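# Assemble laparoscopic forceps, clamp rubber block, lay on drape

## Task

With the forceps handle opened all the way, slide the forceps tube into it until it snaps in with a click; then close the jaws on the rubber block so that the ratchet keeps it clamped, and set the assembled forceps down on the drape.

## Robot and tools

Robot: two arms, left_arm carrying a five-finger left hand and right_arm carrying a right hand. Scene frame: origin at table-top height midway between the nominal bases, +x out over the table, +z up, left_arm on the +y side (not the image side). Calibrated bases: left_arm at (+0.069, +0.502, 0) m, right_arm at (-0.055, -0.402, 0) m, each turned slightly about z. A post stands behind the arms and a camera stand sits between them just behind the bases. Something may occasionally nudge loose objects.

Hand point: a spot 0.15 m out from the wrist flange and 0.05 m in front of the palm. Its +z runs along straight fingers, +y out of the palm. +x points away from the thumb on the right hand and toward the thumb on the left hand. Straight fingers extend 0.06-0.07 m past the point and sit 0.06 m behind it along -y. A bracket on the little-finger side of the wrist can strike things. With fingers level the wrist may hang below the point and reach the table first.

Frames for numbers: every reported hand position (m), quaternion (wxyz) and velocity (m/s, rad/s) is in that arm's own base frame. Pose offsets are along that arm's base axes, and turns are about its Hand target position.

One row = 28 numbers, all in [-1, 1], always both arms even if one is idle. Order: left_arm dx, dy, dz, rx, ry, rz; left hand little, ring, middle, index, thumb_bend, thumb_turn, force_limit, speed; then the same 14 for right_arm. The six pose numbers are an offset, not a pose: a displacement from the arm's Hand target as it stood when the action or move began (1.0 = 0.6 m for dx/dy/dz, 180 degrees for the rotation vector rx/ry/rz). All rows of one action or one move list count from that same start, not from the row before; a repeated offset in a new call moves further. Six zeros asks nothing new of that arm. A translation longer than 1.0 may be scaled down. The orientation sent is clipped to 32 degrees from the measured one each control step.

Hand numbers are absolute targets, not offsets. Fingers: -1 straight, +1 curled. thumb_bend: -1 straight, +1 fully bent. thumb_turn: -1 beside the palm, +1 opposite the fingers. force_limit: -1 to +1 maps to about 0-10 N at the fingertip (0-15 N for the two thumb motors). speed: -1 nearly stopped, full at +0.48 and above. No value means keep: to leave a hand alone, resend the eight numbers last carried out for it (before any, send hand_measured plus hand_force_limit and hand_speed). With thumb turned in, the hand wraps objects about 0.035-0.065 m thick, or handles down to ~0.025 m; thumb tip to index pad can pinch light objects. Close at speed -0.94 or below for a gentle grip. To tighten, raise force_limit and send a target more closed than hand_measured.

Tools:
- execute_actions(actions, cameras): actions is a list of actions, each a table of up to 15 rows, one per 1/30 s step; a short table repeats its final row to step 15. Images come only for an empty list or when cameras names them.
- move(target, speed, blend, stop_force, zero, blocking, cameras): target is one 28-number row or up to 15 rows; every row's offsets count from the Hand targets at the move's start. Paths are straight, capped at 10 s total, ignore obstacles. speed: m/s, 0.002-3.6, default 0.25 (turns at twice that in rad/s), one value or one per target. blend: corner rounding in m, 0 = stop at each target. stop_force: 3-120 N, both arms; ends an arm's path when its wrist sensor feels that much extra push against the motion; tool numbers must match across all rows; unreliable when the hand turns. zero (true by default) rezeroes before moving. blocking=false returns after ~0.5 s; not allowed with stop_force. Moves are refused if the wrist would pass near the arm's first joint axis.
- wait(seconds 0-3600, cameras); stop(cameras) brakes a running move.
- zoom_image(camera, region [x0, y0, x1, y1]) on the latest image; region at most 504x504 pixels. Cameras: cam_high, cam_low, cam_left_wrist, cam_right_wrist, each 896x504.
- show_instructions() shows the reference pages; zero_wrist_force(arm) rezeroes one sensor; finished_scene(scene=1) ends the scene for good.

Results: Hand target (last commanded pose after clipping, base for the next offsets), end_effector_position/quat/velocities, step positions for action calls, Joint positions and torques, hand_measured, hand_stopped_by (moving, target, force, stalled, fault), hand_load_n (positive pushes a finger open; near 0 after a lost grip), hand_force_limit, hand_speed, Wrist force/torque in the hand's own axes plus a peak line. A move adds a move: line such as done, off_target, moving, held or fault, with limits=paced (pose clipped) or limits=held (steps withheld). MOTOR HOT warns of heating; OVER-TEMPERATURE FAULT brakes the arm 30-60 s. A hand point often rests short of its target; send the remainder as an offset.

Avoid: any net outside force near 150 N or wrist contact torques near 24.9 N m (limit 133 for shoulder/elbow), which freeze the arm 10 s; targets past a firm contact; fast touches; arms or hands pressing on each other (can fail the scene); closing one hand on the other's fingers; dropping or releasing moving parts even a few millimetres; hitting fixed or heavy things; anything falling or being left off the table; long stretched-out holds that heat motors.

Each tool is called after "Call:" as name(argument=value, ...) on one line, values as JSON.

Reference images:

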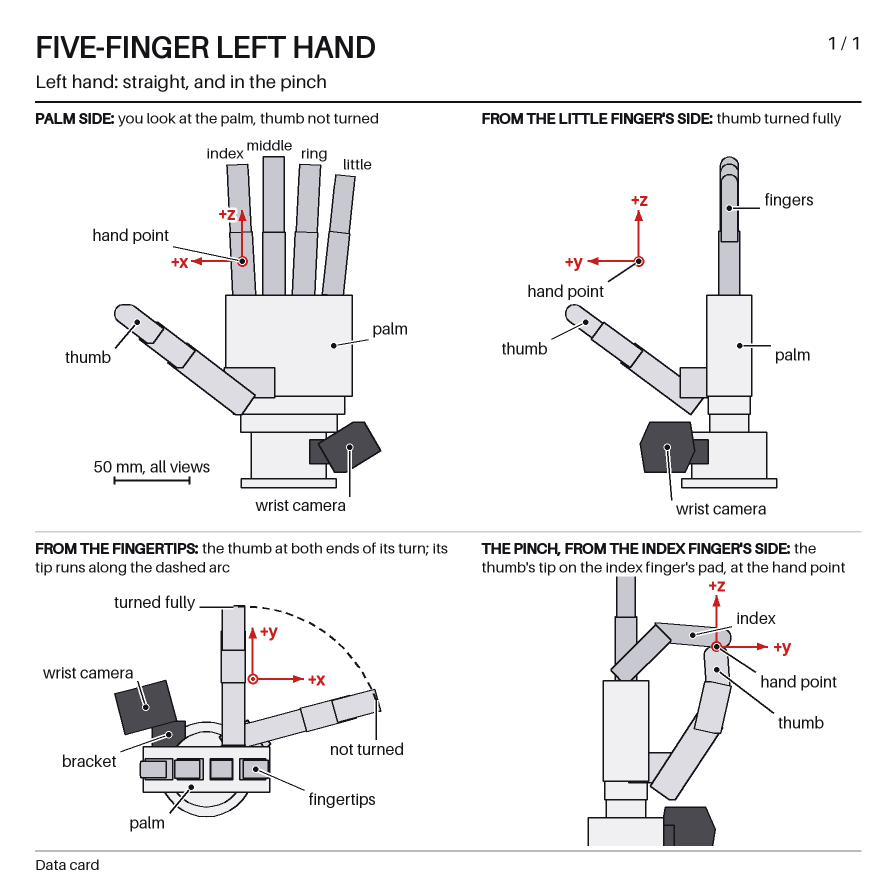

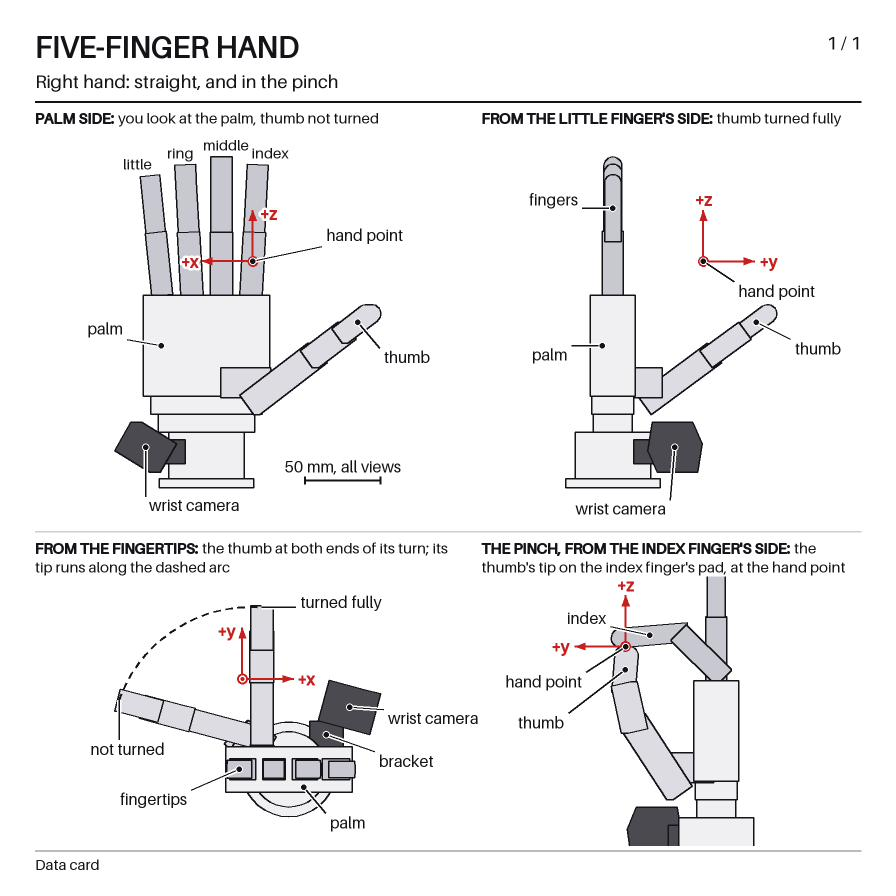

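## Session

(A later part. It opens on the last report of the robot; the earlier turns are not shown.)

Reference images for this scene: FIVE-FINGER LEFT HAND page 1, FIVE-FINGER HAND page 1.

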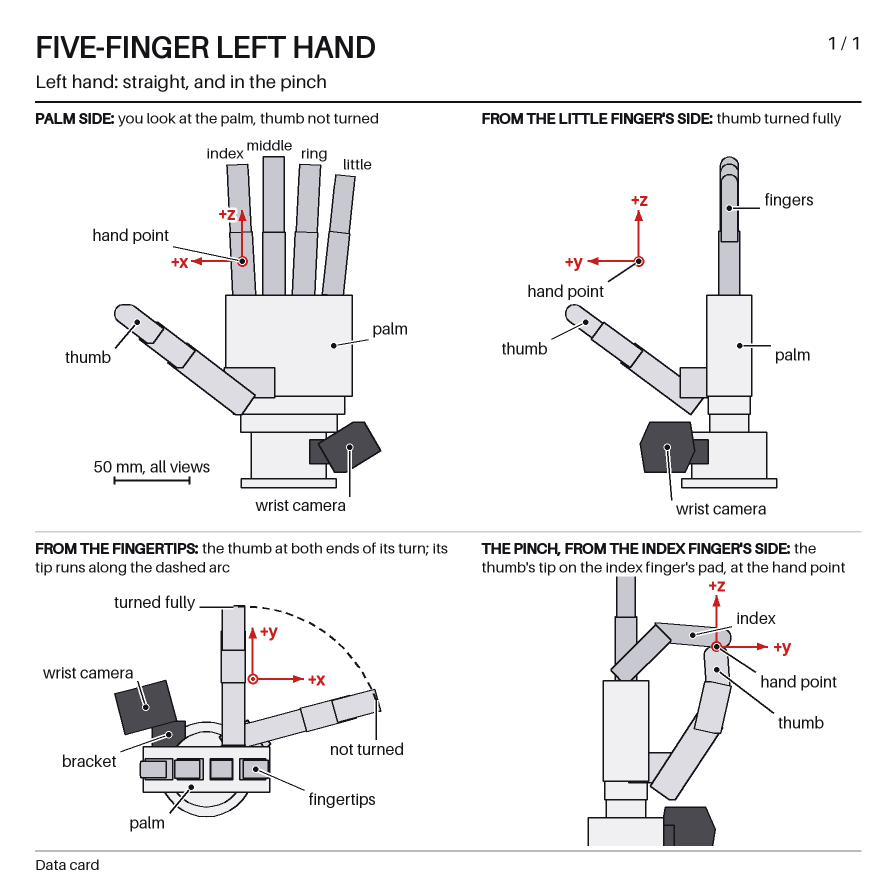

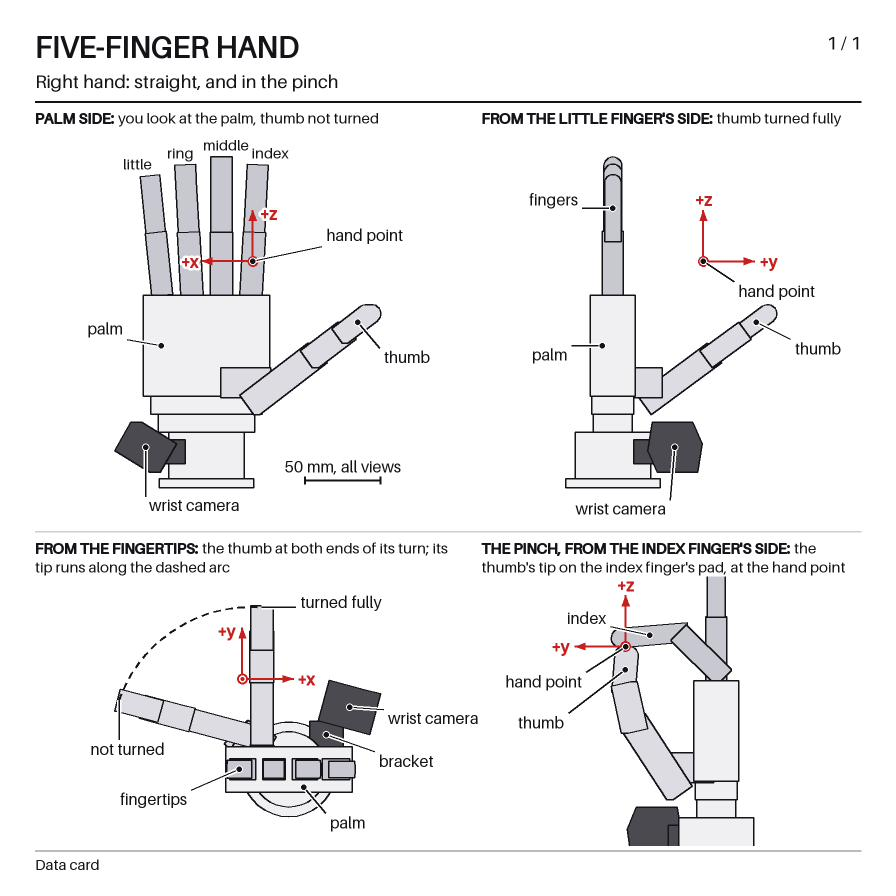

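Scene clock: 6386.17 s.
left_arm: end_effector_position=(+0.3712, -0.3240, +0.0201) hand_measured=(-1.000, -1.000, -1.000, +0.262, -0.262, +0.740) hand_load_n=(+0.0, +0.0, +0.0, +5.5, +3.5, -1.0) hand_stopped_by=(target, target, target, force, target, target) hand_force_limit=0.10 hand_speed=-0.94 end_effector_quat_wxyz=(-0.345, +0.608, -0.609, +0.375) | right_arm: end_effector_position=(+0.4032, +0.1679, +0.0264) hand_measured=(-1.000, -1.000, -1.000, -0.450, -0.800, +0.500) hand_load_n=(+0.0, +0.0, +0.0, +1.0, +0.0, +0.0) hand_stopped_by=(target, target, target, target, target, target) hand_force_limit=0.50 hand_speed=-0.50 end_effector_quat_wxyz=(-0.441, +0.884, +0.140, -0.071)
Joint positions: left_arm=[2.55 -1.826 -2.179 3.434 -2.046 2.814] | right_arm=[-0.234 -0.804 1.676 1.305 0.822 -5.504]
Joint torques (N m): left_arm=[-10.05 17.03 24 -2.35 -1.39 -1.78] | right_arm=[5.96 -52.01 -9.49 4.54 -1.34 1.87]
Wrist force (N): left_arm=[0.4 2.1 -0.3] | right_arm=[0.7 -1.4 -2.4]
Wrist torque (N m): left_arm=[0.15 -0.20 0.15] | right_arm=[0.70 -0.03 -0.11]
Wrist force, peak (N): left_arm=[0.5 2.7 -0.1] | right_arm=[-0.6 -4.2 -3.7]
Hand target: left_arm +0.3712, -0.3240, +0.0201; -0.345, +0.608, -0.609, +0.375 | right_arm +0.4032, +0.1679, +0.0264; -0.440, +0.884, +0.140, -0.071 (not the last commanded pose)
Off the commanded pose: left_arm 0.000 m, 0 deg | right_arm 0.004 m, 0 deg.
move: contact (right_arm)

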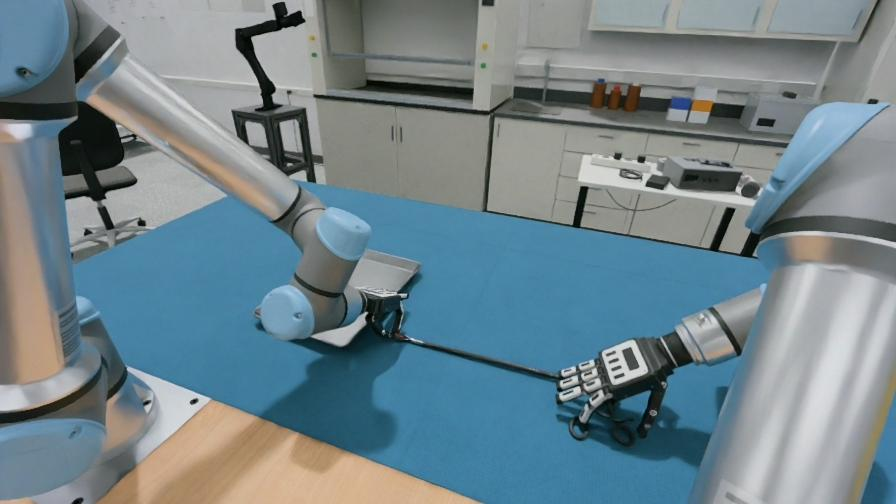

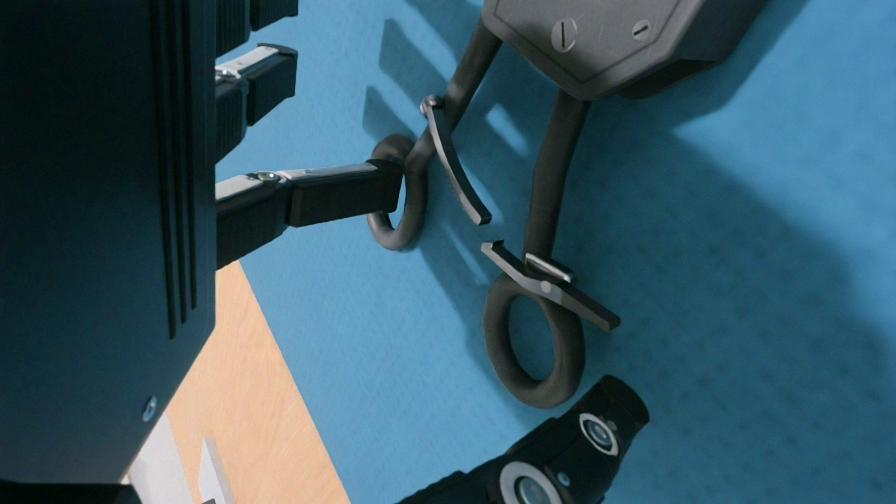

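Call:
move(target=[[0,0,0,0,0,0,-1,-1,-1,0.5,-0.26,0.74,0.1,-0.94, 0,0,0.01,0,0,0,-1,-1,-1,-0.45,-0.8,0.5,0.5,-0.5],[0,0,0,0,0,0,-1,-1,-1,0.5,-0.26,0.74,0.1,-0.94, 0,0,0.01,0,0,0,-1,-1,-1,-0.45,-0.8,0,0.5,-0.5]], speed=0.02)

Call:
move(target=[0,0,0,0,0,0,-1,-1,-1,0.5,-0.26,0.74,0.1,-0.94, 0,0,-0.02,0,0,0,-1,-1,-1,-0.45,-0.8,0,0.5,-0.5], speed=0.006, stop_force=3, cameras=["cam_low","cam_right_wrist"])

Call:
zoom_image(camera="cam_low", region=[560, 380, 660, 460])

Scene clock: 6434.87 s.
left_arm: end_effector_position=(+0.3712, -0.3240, +0.0201) hand_measured=(-1.000, -1.000, -1.000, +0.262, -0.262, +0.740) hand_load_n=(+0.0, -0.5, +0.0, +6.0, +3.5, -1.0) hand_stopped_by=(target, target, target, force, target, target) hand_force_limit=0.10 hand_speed=-0.94 end_effector_quat_wxyz=(-0.345, +0.608, -0.609, +0.375) | right_arm: end_effector_position=(+0.4032, +0.1679, +0.0324) hand_measured=(-1.000, -1.000, -1.000, -0.450, -0.800, +0.000) hand_load_n=(+0.0, +0.0, +0.0, +0.0, +0.0, +0.0) hand_stopped_by=(target, target, target, target, target, target) hand_force_limit=0.50 hand_speed=-0.50 end_effector_quat_wxyz=(-0.440, +0.884, +0.140, -0.071)
Joint positions: left_arm=[2.55 -1.826 -2.179 3.434 -2.046 2.814] | right_arm=[-0.234 -0.814 1.675 1.316 0.822 -5.504]
Joint torques (N m): left_arm=[-8.86 16.75 23.23 -2.47 -1.34 -1.57] | right_arm=[1.88 -51.92 -15.87 4.78 0.02 1.58]
Wrist force (N): left_arm=[0.5 2.5 0.0] | right_arm=[1.1 0.2 -2.3]
Wrist torque (N m): left_arm=[0.19 -0.20 0.13] | right_arm=[0.75 0.00 -0.10]
Wrist force, peak (N): left_arm=[0.7 2.9 -0.1] | right_arm=[1.1 -1.5 -2.7]
Hand target: left_arm +0.3712, -0.3240, +0.0201; -0.345, +0.608, -0.609, +0.375 | right_arm +0.4032, +0.1679, +0.0324; -0.440, +0.884, +0.140, -0.071
Off the commanded pose: left_arm 0.000 m, 0 deg | right_arm 0.000 m, 0 deg.
move: done

Scene clock: 6437.60 s.
left_arm: end_effector_position=(+0.3712, -0.3240, +0.0201) hand_measured=(-1.000, -1.000, -1.000, +0.262, -0.262, +0.740) hand_load_n=(+0.0, +0.0, +0.0, +5.5, +3.5, -1.0) hand_stopped_by=(target, target, target, force, target, target) hand_force_limit=0.10 hand_speed=-0.94 end_effector_quat_wxyz=(-0.345, +0.608, -0.609, +0.375) | right_arm: end_effector_position=(+0.4032, +0.1679, +0.0204) hand_measured=(-1.000, -1.000, -1.000, -0.450, -0.800, +0.000) hand_load_n=(+0.0, +0.0, +0.0, +1.0, +0.0, +0.0) hand_stopped_by=(target, target, target, target, target, target) hand_force_limit=0.50 hand_speed=-0.50 end_effector_quat_wxyz=(-0.440, +0.884, +0.140, -0.071)
Joint positions: left_arm=[2.55 -1.826 -2.179 3.434 -2.046 2.814] | right_arm=[-0.234 -0.793 1.676 1.294 0.822 -5.504]
Joint torques (N m): left_arm=[-9.77 16.13 24.35 -2.48 -1.27 -1.58] | right_arm=[-0.92 -29.71 -4.47 0.07 0.15 0.48]
Wrist force (N): left_arm=[0.6 2.8 0.1] | right_arm=[1.0 -1.0 -2.0]
Wrist torque (N m): left_arm=[0.20 -0.20 0.14] | right_arm=[0.69 -0.03 -0.11]
Wrist force, peak (N): left_arm=[0.7 2.9 -0.1] | right_arm=[-0.1 -2.9 -2.9]
Hand target: left_arm +0.3712, -0.3240, +0.0201; -0.345, +0.608, -0.609, +0.375 | right_arm +0.4032, +0.1679, +0.0204; -0.440, +0.884, +0.140, -0.071
Off the commanded pose: left_arm 0.000 m, 0 deg | right_arm 0.000 m, 0 deg.
move: done

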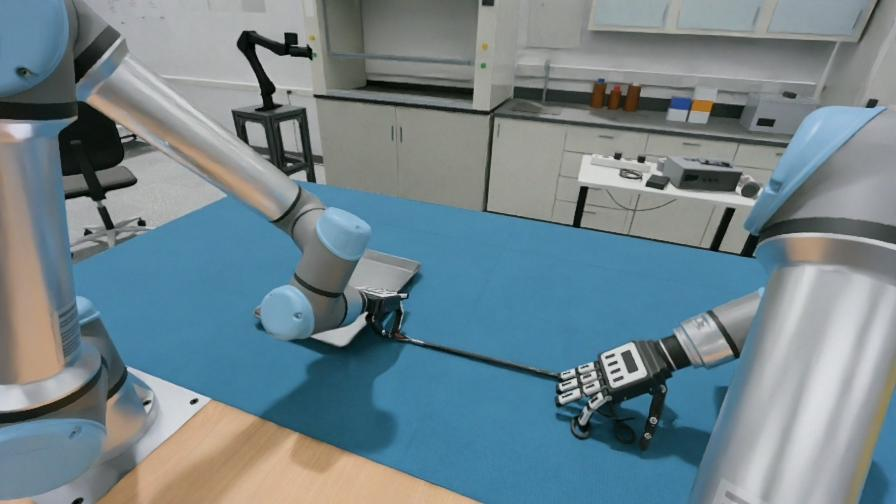

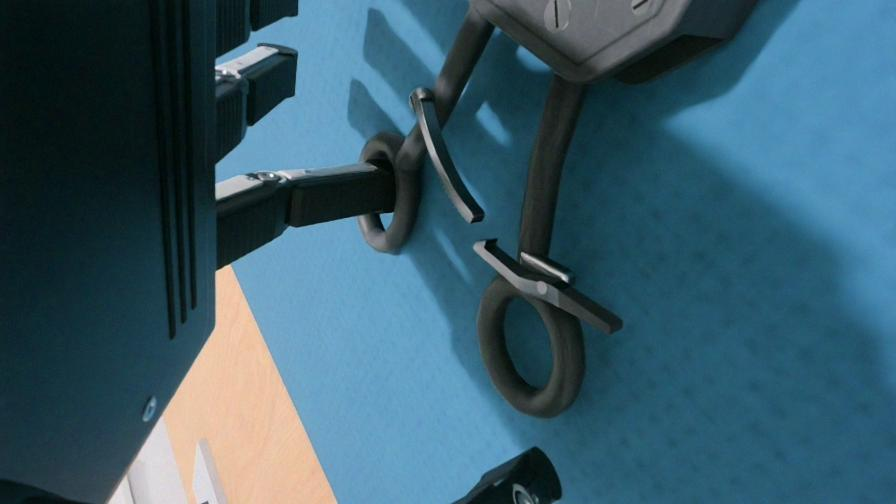

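Scaled by 5.040 from the camera's image (finer frame: 1280x720).

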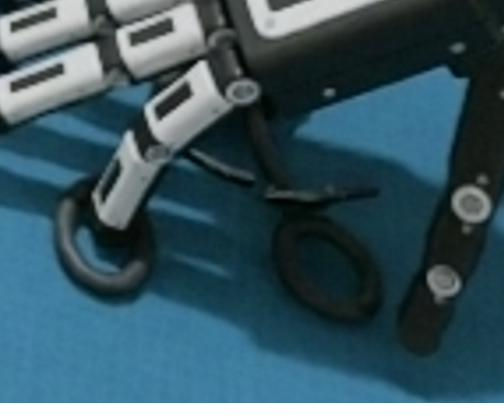

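Call:
zoom_image(camera="cam_right_wrist", region=[320, 100, 460, 280])

Call:
zoom_image(camera="cam_low", region=[370, 300, 430, 360])

Scaled by 2.800 from the camera's image (finer frame: 1280x720).

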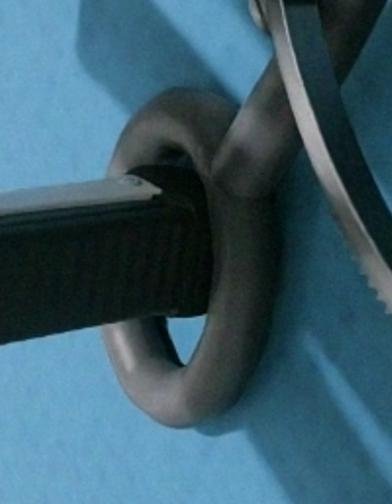

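Scaled by 8.400 from the camera's image (finer frame: 1280x720).

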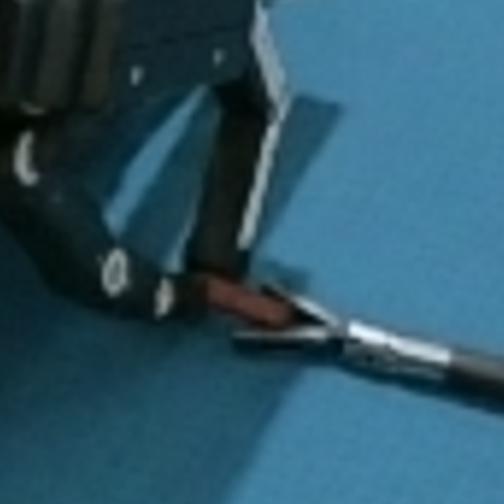

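Call:
move(target=[[0,0,0,0,0,0,-1,-1,-1,0.5,-0.26,0.74,0.1,-0.94, -0.001,-0.001,0.0128,0,0,0,-1,-1,-1,-0.45,-0.8,0,0.5,-0.5],[0,0,0,0,0,0,-1,-1,-1,0.5,-0.26,0.74,0.1,-0.94, -0.001,-0.001,0.0128,0,0,0,-1,-1,-1,-0.45,-0.8,0.5,0.5,-0.7]], speed=0.01, cameras=["cam_low","cam_right_wrist"])

Call:
zoom_image(camera="cam_low", region=[560, 380, 660, 460])

Call:
zoom_image(camera="cam_right_wrist", region=[340, 100, 680, 480])

Scene clock: 6463.67 s.
left_arm: end_effector_position=(+0.3712, -0.3240, +0.0201) hand_measured=(-1.000, -1.000, -1.000, +0.262, -0.262, +0.740) hand_load_n=(+0.0, +0.0, -0.5, +5.5, +3.5, -1.0) hand_stopped_by=(target, target, target, force, target, target) hand_force_limit=0.10 hand_speed=-0.94 end_effector_quat_wxyz=(-0.345, +0.608, -0.609, +0.375) | right_arm: end_effector_position=(+0.4026, +0.1673, +0.0281) hand_measured=(-1.000, -1.000, -1.000, -0.450, -0.800, +0.500) hand_load_n=(+0.0, +0.0, +0.0, +0.0, +0.0, +0.0) hand_stopped_by=(target, target, target, target, target, target) hand_force_limit=0.50 hand_speed=-0.70 end_effector_quat_wxyz=(-0.440, +0.884, +0.140, -0.071)
Joint positions: left_arm=[2.55 -1.826 -2.179 3.434 -2.046 2.814] | right_arm=[-0.235 -0.807 1.678 1.308 0.823 -5.506]
Joint torques (N m): left_arm=[-8.59 18.35 23.99 -2.37 -1.39 -1.64] | right_arm=[-8.47 -51.72 -4.19 4.88 0.54 -2.27]
Wrist force (N): left_arm=[0.7 2.9 0.0] | right_arm=[1.4 0.1 -2.5]
Wrist torque (N m): left_arm=[0.23 -0.22 0.14] | right_arm=[0.74 -0.06 0.05]
Wrist force, peak (N): left_arm=[0.6 3.1 -0.2] | right_arm=[1.2 0.4 -2.6]
Hand target: left_arm +0.3712, -0.3240, +0.0201; -0.345, +0.608, -0.609, +0.375 | right_arm +0.4026, +0.1673, +0.0281; -0.440, +0.884, +0.140, -0.071
Off the commanded pose: left_arm 0.000 m, 0 deg | right_arm 0.000 m, 0 deg.
move: done

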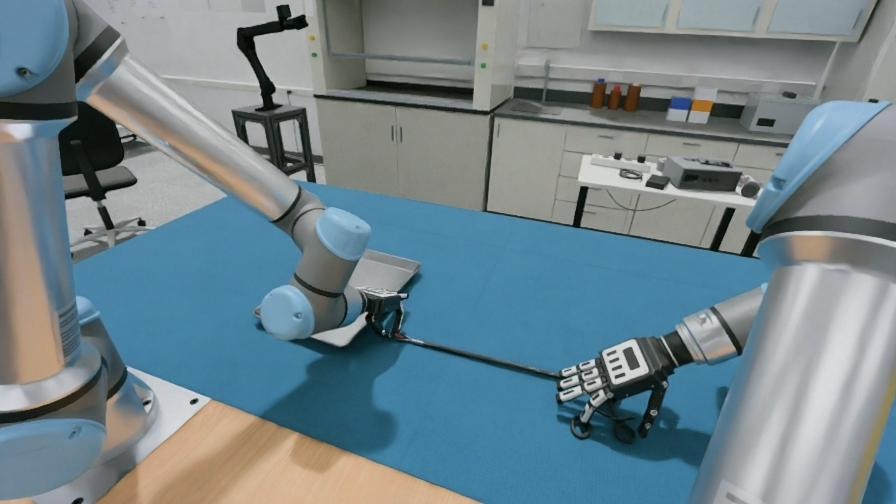

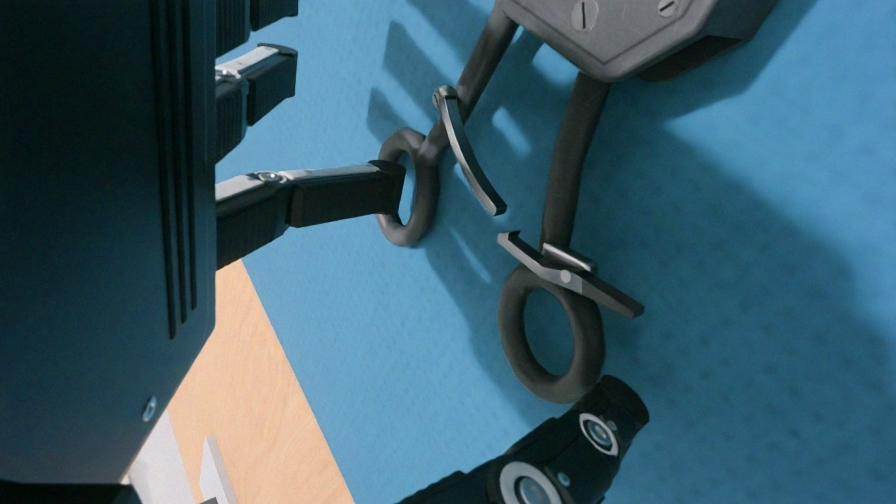

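Scaled by 5.040 from the camera's image (finer frame: 1280x720).

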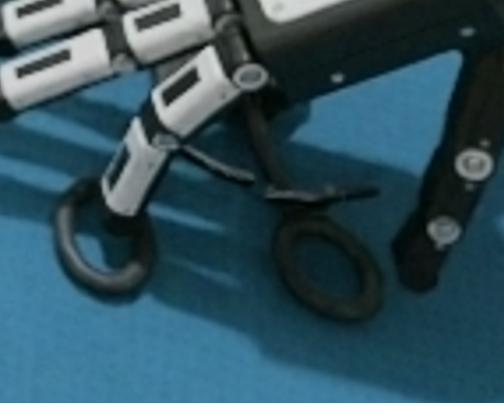

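Scaled by 1.326 from the camera's image (finer frame: 1280x720).

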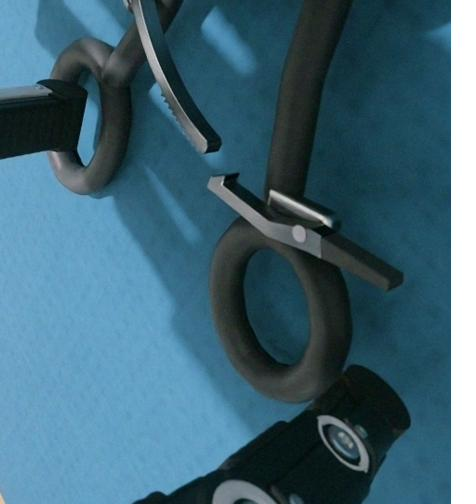

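Call:
execute_actions(actions=[[[0,0,0,0,0,0,-1,-1,-1,0.5,-0.26,0.74,0.1,-0.94,0,0,0,0,0,0,-1,-1,-1,-0.45,-0.5,0.5,-0.7,-0.93]],[[0,0,0,0,0,0,-1,-1,-1,0.5,-0.26,0.74,0.1,-0.94,0,0,0,0,0,0,-1,-1,-1,-0.45,-0.5,0.5,-0.7,-0.93]]], cameras=["cam_low","cam_right_wrist"])

Call:
zoom_image(camera="cam_low", region=[560, 380, 660, 460])

Scene clock: 6476.37 s.
left_arm: end_effector_position=(+0.3712, -0.3240, +0.0201) hand_measured=(-1.000, -1.000, -1.000, +0.262, -0.262, +0.740) hand_load_n=(+0.0, -0.5, +0.0, +5.5, +3.5, -1.0) hand_stopped_by=(target, target, target, force, target, target) hand_force_limit=0.10 hand_speed=-0.94 end_effector_quat_wxyz=(-0.345, +0.608, -0.609, +0.375) | right_arm: end_effector_position=(+0.4026, +0.1673, +0.0281) hand_measured=(-1.000, -1.000, -1.000, -0.450, -0.500, +0.500) hand_load_n=(+0.0, +0.0, +0.0, +0.0, +0.0, +0.0) hand_stopped_by=(target, target, target, target, target, target) hand_force_limit=-0.70 hand_speed=-0.93 end_effector_quat_wxyz=(-0.440, +0.884, +0.140, -0.071)
Joint positions: left_arm=[2.55 -1.826 -2.179 3.434 -2.046 2.814] | right_arm=[-0.235 -0.807 1.678 1.308 0.823 -5.506]
Joint torques (N m): left_arm=[-10.62 16.13 23.98 -2.29 -1.16 -1.58] | right_arm=[-8.45 -51.46 -5.62 4.41 0.35 -2.24]
Wrist force (N): left_arm=[0.5 2.7 0.0] | right_arm=[1.3 0.2 -2.3]
Wrist torque (N m): left_arm=[0.20 -0.18 0.13] | right_arm=[0.75 -0.04 0.04]
Wrist force, peak (N): left_arm=[0.5 3.1 -0.2] | right_arm=[1.5 0.2 -2.8]
Hand target: left_arm +0.3712, -0.3240, +0.0201; -0.345, +0.608, -0.609, +0.375 | right_arm +0.4026, +0.1673, +0.0281; -0.440, +0.884, +0.140, -0.071
Off the commanded pose: left_arm 0.000 m, 0 deg | right_arm 0.000 m, 0 deg.
Step readings (end_effector_position of left_arm | right_arm):
0: (+0.3712, -0.3240, +0.0201) | (+0.4026, +0.1673, +0.0281)
1: (+0.3712, -0.3240, +0.0201) | (+0.4026, +0.1673, +0.0281)
2: (+0.3712, -0.3240, +0.0201) | (+0.4026, +0.1673, +0.0281)
4: (+0.3712, -0.3240, +0.0201) | (+0.4026, +0.1673, +0.0281)
8: (+0.3712, -0.3240, +0.0201) | (+0.4026, +0.1673, +0.0281)
15: (+0.3712, -0.3240, +0.0201) | (+0.4026, +0.1673, +0.0281)
16: (+0.3712, -0.3240, +0.0201) | (+0.4026, +0.1673, +0.0281)
17: (+0.3712, -0.3240, +0.0201) | (+0.4026, +0.1673, +0.0281)
19: (+0.3712, -0.3240, +0.0201) | (+0.4026, +0.1673, +0.0281)
23: (+0.3712, -0.3240, +0.0201) | (+0.4026, +0.1673, +0.0281)
30: (+0.3712, -0.3240, +0.0201) | (+0.4026, +0.1673, +0.0281)

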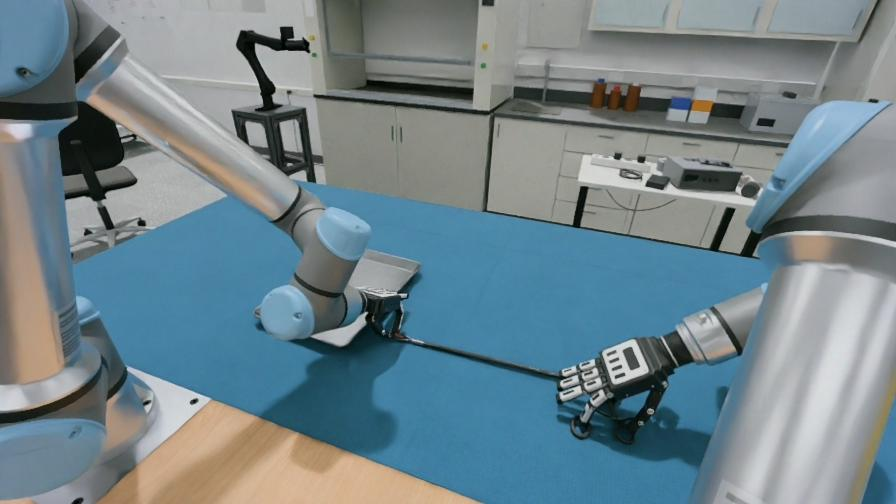

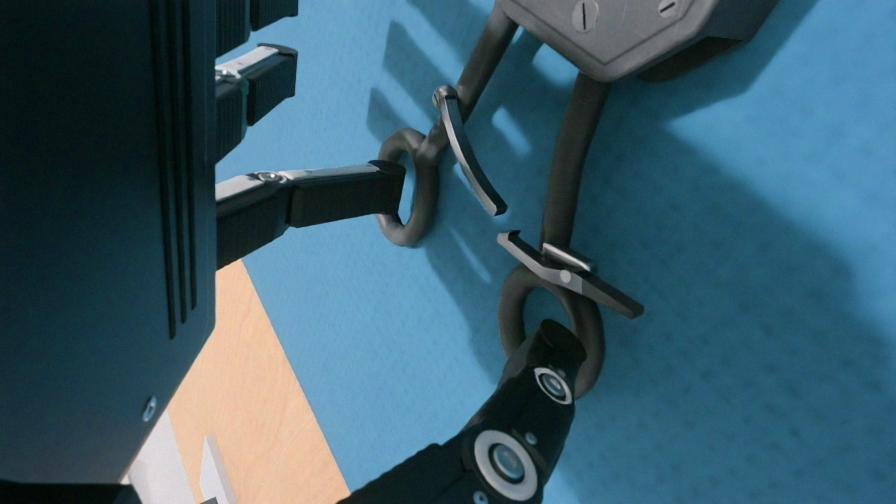

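Scaled by 5.040 from the camera's image (finer frame: 1280x720).

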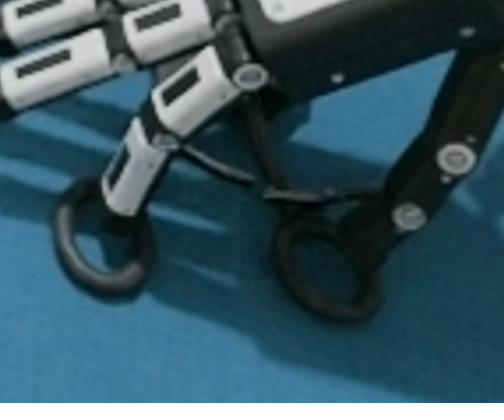

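Call:
move(target=[[0,0,0,0,0,0,-1,-1,-1,0.5,-0.26,0.74,0.1,-0.94, 0,0,0.01,0,0,0,-1,-1,-1,-0.45,-0.5,0.5,-0.7,-0.93],[0,0,0,0,0,0,-1,-1,-1,0.5,-0.26,0.74,0.1,-0.94, 0,0,0.01,0,0,0,-1,-1,-1,-0.45,-0.85,0.5,-0.7,-0.7]], speed=0.01)

Call:
move(target=[0,0,0,0,0,0,-1,-1,-1,0.5,-0.26,0.74,0.1,-0.94, 0,-0.001,-0.011,0,0,0,-1,-1,-1,-0.45,-0.85,0.5,-0.7,-0.7], speed=0.008, stop_force=3, cameras=["cam_low","cam_right_wrist"])

Call:
zoom_image(camera="cam_low", region=[560, 380, 660, 460])

Call:
zoom_image(camera="cam_right_wrist", region=[340, 100, 680, 480])

Scene clock: 6517.90 s.
left_arm: end_effector_position=(+0.3712, -0.3240, +0.0201) hand_measured=(-1.000, -1.000, -1.000, +0.262, -0.262, +0.740) hand_load_n=(+0.0, +0.0, +0.0, +5.5, +3.5, -1.0) hand_stopped_by=(target, target, target, force, target, target) hand_force_limit=0.10 hand_speed=-0.94 end_effector_quat_wxyz=(-0.345, +0.608, -0.609, +0.375) | right_arm: end_effector_position=(+0.4026, +0.1673, +0.0341) hand_measured=(-1.000, -1.000, -1.000, -0.450, -0.850, +0.500) hand_load_n=(+0.0, +0.0, +0.0, +0.0, +0.0, +0.0) hand_stopped_by=(target, target, target, target, target, target) hand_force_limit=-0.70 hand_speed=-0.70 end_effector_quat_wxyz=(-0.440, +0.884, +0.140, -0.071)
Joint positions: left_arm=[2.55 -1.826 -2.179 3.434 -2.046 2.814] | right_arm=[-0.235 -0.818 1.677 1.319 0.823 -5.506]
Joint torques (N m): left_arm=[-10.48 16.69 22.94 -2.26 -1.19 -1.22] | right_arm=[-7.76 -52.48 -15.96 4.9 0.02 -1.95]
Wrist force (N): left_arm=[0.8 2.8 -0.1] | right_arm=[1.1 0.0 -2.3]
Wrist torque (N m): left_arm=[0.22 -0.24 0.15] | right_arm=[0.72 -0.02 0.01]
Wrist force, peak (N): left_arm=[0.6 3.0 -0.2] | right_arm=[1.6 0.2 -2.6]
Hand target: left_arm +0.3712, -0.3240, +0.0201; -0.345, +0.608, -0.609, +0.375 | right_arm +0.4026, +0.1673, +0.0341; -0.440, +0.884, +0.140, -0.071
Off the commanded pose: left_arm 0.000 m, 0 deg | right_arm 0.000 m, 0 deg.
move: done

Scene clock: 6519.50 s.
left_arm: end_effector_position=(+0.3712, -0.3240, +0.0201) hand_measured=(-1.000, -1.000, -1.000, +0.262, -0.262, +0.740) hand_load_n=(+0.0, +0.0, +0.0, +5.5, +3.5, -1.0) hand_stopped_by=(target, target, target, force, target, target) hand_force_limit=0.10 hand_speed=-0.94 end_effector_quat_wxyz=(-0.345, +0.608, -0.609, +0.375) | right_arm: end_effector_position=(+0.4026, +0.1667, +0.0275) hand_measured=(-1.000, -1.000, -1.000, -0.450, -0.850, +0.500) hand_load_n=(+0.0, +0.0, -0.5, +0.0, +0.0, +0.0) hand_stopped_by=(target, target, target, target, target, target) hand_force_limit=-0.70 hand_speed=-0.70 end_effector_quat_wxyz=(-0.440, +0.884, +0.140, -0.071)
Joint positions: left_arm=[2.55 -1.826 -2.179 3.434 -2.046 2.814] | right_arm=[-0.236 -0.806 1.678 1.308 0.824 -5.507]
Joint torques (N m): left_arm=[-9.79 17.31 23.16 -2.17 -1.12 -1.15] | right_arm=[-8.27 -29.61 -4.38 0.2 0.72 -2.28]
Wrist force (N): left_arm=[0.6 2.6 -0.1] | right_arm=[1.1 0.2 -2.3]
Wrist torque (N m): left_arm=[0.18 -0.21 0.14] | right_arm=[0.75 -0.01 0.03]
Wrist force, peak (N): left_arm=[0.5 3.0 0.0] | right_arm=[1.5 -0.2 -2.7]
Hand target: left_arm +0.3712, -0.3240, +0.0201; -0.345, +0.608, -0.609, +0.375 | right_arm +0.4026, +0.1667, +0.0275; -0.440, +0.884, +0.140, -0.071
Off the commanded pose: left_arm 0.000 m, 0 deg | right_arm 0.000 m, 0 deg.
move: done

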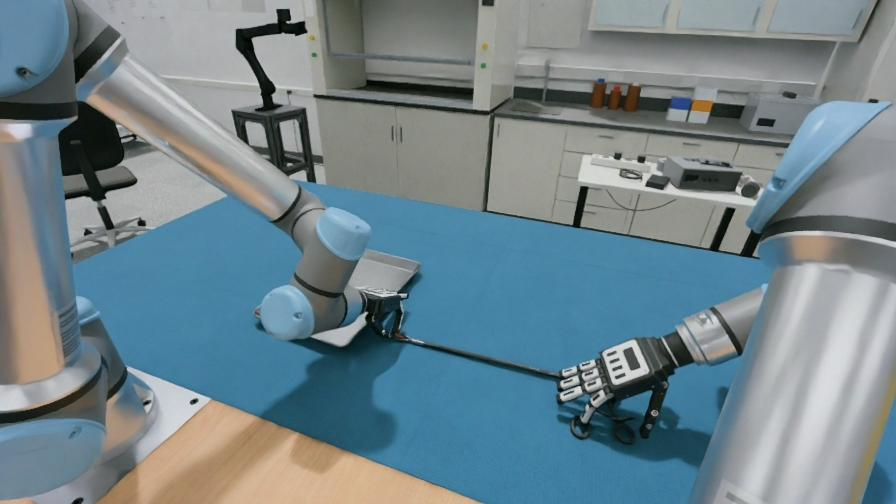

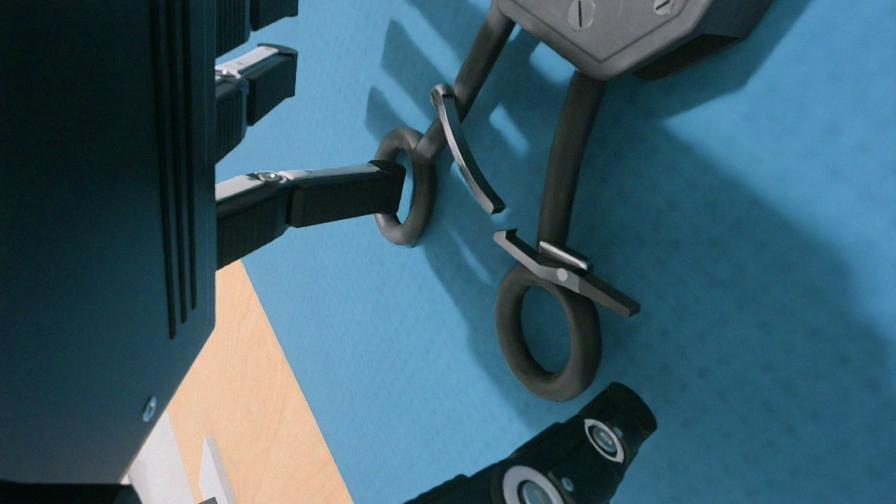

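Scaled by 5.040 from the camera's image (finer frame: 1280x720).

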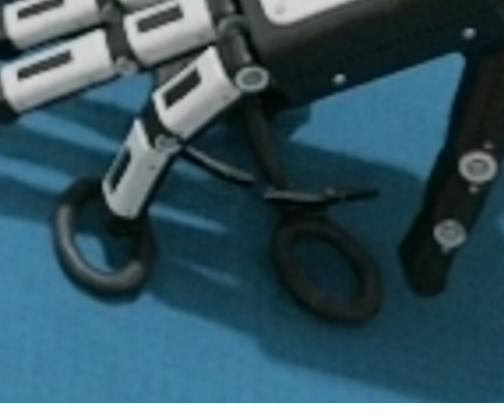

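Scaled by 1.326 from the camera's image (finer frame: 1280x720).

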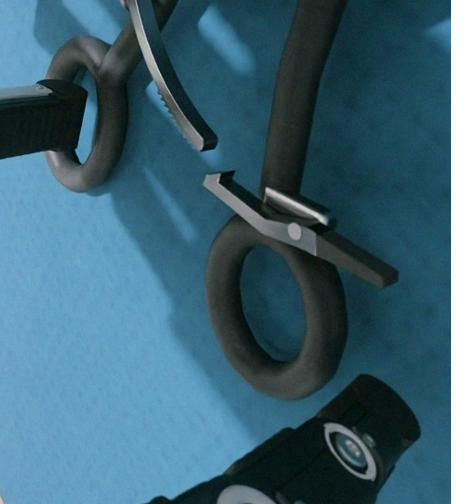

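Call:
move(target=[0,0,0,0,0,0,-1,-1,-1,0.5,-0.26,0.74,0.1,-0.94, -0.00093,0.0066,0,0,0,0,-1,-1,-1,-0.394,-0.85,0.5,-0.7,-0.9], speed=0.01, stop_force=3)

Call:
move(target=[0,0,0,0,0,0,-1,-1,-1,0.5,-0.26,0.74,0.1,-0.94, -0.00093,0.0066,0,0,0,0,-1,-1,-1,-0.34,-0.85,0.5,-0.7,-0.9], speed=0.01, stop_force=3, cameras=["cam_low","cam_right_wrist"])

Call:
zoom_image(camera="cam_low", region=[560, 380, 660, 460])

Call:
zoom_image(camera="cam_right_wrist", region=[340, 100, 680, 480])

Scene clock: 6537.10 s.
left_arm: end_effector_position=(+0.3712, -0.3240, +0.0201) hand_measured=(-1.000, -1.000, -1.000, +0.262, -0.262, +0.740) hand_load_n=(+0.0, +0.0, +0.0, +6.0, +3.5, -1.0) hand_stopped_by=(target, target, target, force, target, target) hand_force_limit=0.10 hand_speed=-0.94 end_effector_quat_wxyz=(-0.345, +0.608, -0.609, +0.375) | right_arm: end_effector_position=(+0.4020, +0.1706, +0.0275) hand_measured=(-1.000, -1.000, -1.000, -0.394, -0.850, +0.500) hand_load_n=(+0.0, +0.0, +0.0, +0.0, +0.0, +0.0) hand_stopped_by=(target, target, target, target, target, target) hand_force_limit=-0.70 hand_speed=-0.90 end_effector_quat_wxyz=(-0.440, +0.884, +0.140, -0.071)
Joint positions: left_arm=[2.55 -1.826 -2.179 3.434 -2.046 2.814] | right_arm=[-0.228 -0.807 1.678 1.302 0.819 -5.498]
Joint torques (N m): left_arm=[-9.04 17.9 23.05 -2.24 -1.09 -1.11] | right_arm=[7.08 -52.28 -4.56 0.11 -2.31 2.19]
Wrist force (N): left_arm=[0.5 2.7 0.1] | right_arm=[1.1 0.1 -2.2]
Wrist torque (N m): left_arm=[0.20 -0.19 0.14] | right_arm=[0.73 -0.01 -0.10]
Wrist force, peak (N): left_arm=[0.8 3.0 -0.1] | right_arm=[1.4 0.1 -2.6]
Hand target: left_arm +0.3712, -0.3240, +0.0201; -0.345, +0.608, -0.609, +0.375 | right_arm +0.4020, +0.1706, +0.0275; -0.440, +0.884, +0.140, -0.071
Off the commanded pose: left_arm 0.000 m, 0 deg | right_arm 0.000 m, 0 deg.
move: done

Scene clock: 6538.33 s.
left_arm: end_effector_position=(+0.3712, -0.3240, +0.0201) hand_measured=(-1.000, -1.000, -1.000, +0.262, -0.262, +0.740) hand_load_n=(+0.0, +0.0, +0.0, +5.5, +3.5, -1.0) hand_stopped_by=(target, target, target, force, target, target) hand_force_limit=0.10 hand_speed=-0.94 end_effector_quat_wxyz=(-0.345, +0.608, -0.609, +0.375) | right_arm: end_effector_position=(+0.4015, +0.1746, +0.0275) hand_measured=(-1.000, -1.000, -1.000, -0.340, -0.850, +0.500) hand_load_n=(+0.0, +0.0, +0.0, +0.0, +0.0, +0.0) hand_stopped_by=(target, target, target, target, target, target) hand_force_limit=-0.70 hand_speed=-0.90 end_effector_quat_wxyz=(-0.441, +0.884, +0.140, -0.071)
Joint positions: left_arm=[2.55 -1.826 -2.179 3.434 -2.046 2.814] | right_arm=[-0.22 -0.808 1.678 1.297 0.815 -5.489]
Joint torques (N m): left_arm=[-8.39 18.01 22.52 -2.19 -1.02 -1.16] | right_arm=[6.66 -52.67 -11.32 0.22 -2.33 2.18]
Wrist force (N): left_arm=[0.9 2.7 -0.1] | right_arm=[1.3 0.2 -2.4]
Wrist torque (N m): left_arm=[0.19 -0.25 0.16] | right_arm=[0.75 -0.05 -0.07]
Wrist force, peak (N): left_arm=[0.7 3.0 0.1] | right_arm=[1.5 0.2 -2.6]
Hand target: left_arm +0.3712, -0.3240, +0.0201; -0.345, +0.608, -0.609, +0.375 | right_arm +0.4015, +0.1746, +0.0275; -0.440, +0.884, +0.140, -0.071
Off the commanded pose: left_arm 0.000 m, 0 deg | right_arm 0.000 m, 0 deg.
move: done

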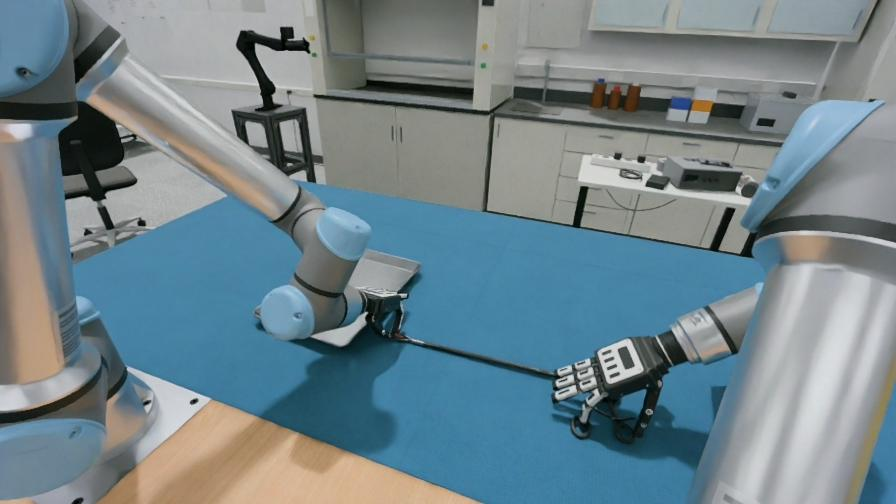

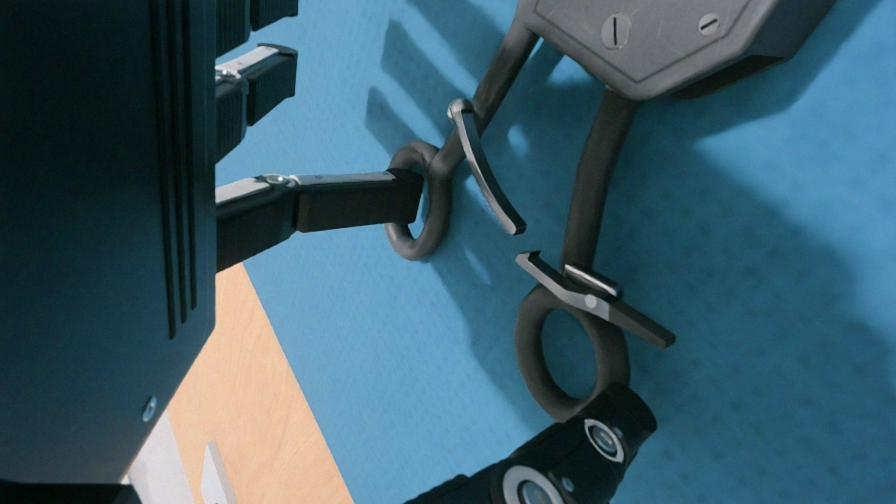

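Scaled by 5.040 from the camera's image (finer frame: 1280x720).

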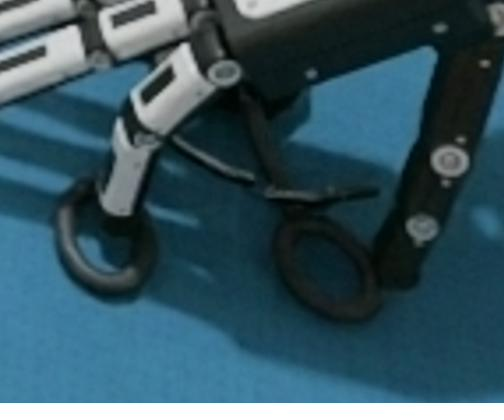

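Scaled by 1.326 from the camera's image (finer frame: 1280x720).

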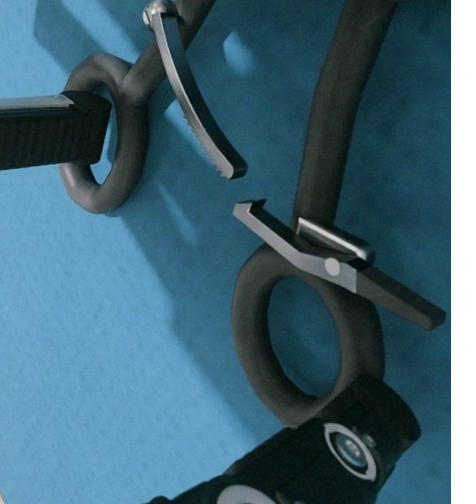

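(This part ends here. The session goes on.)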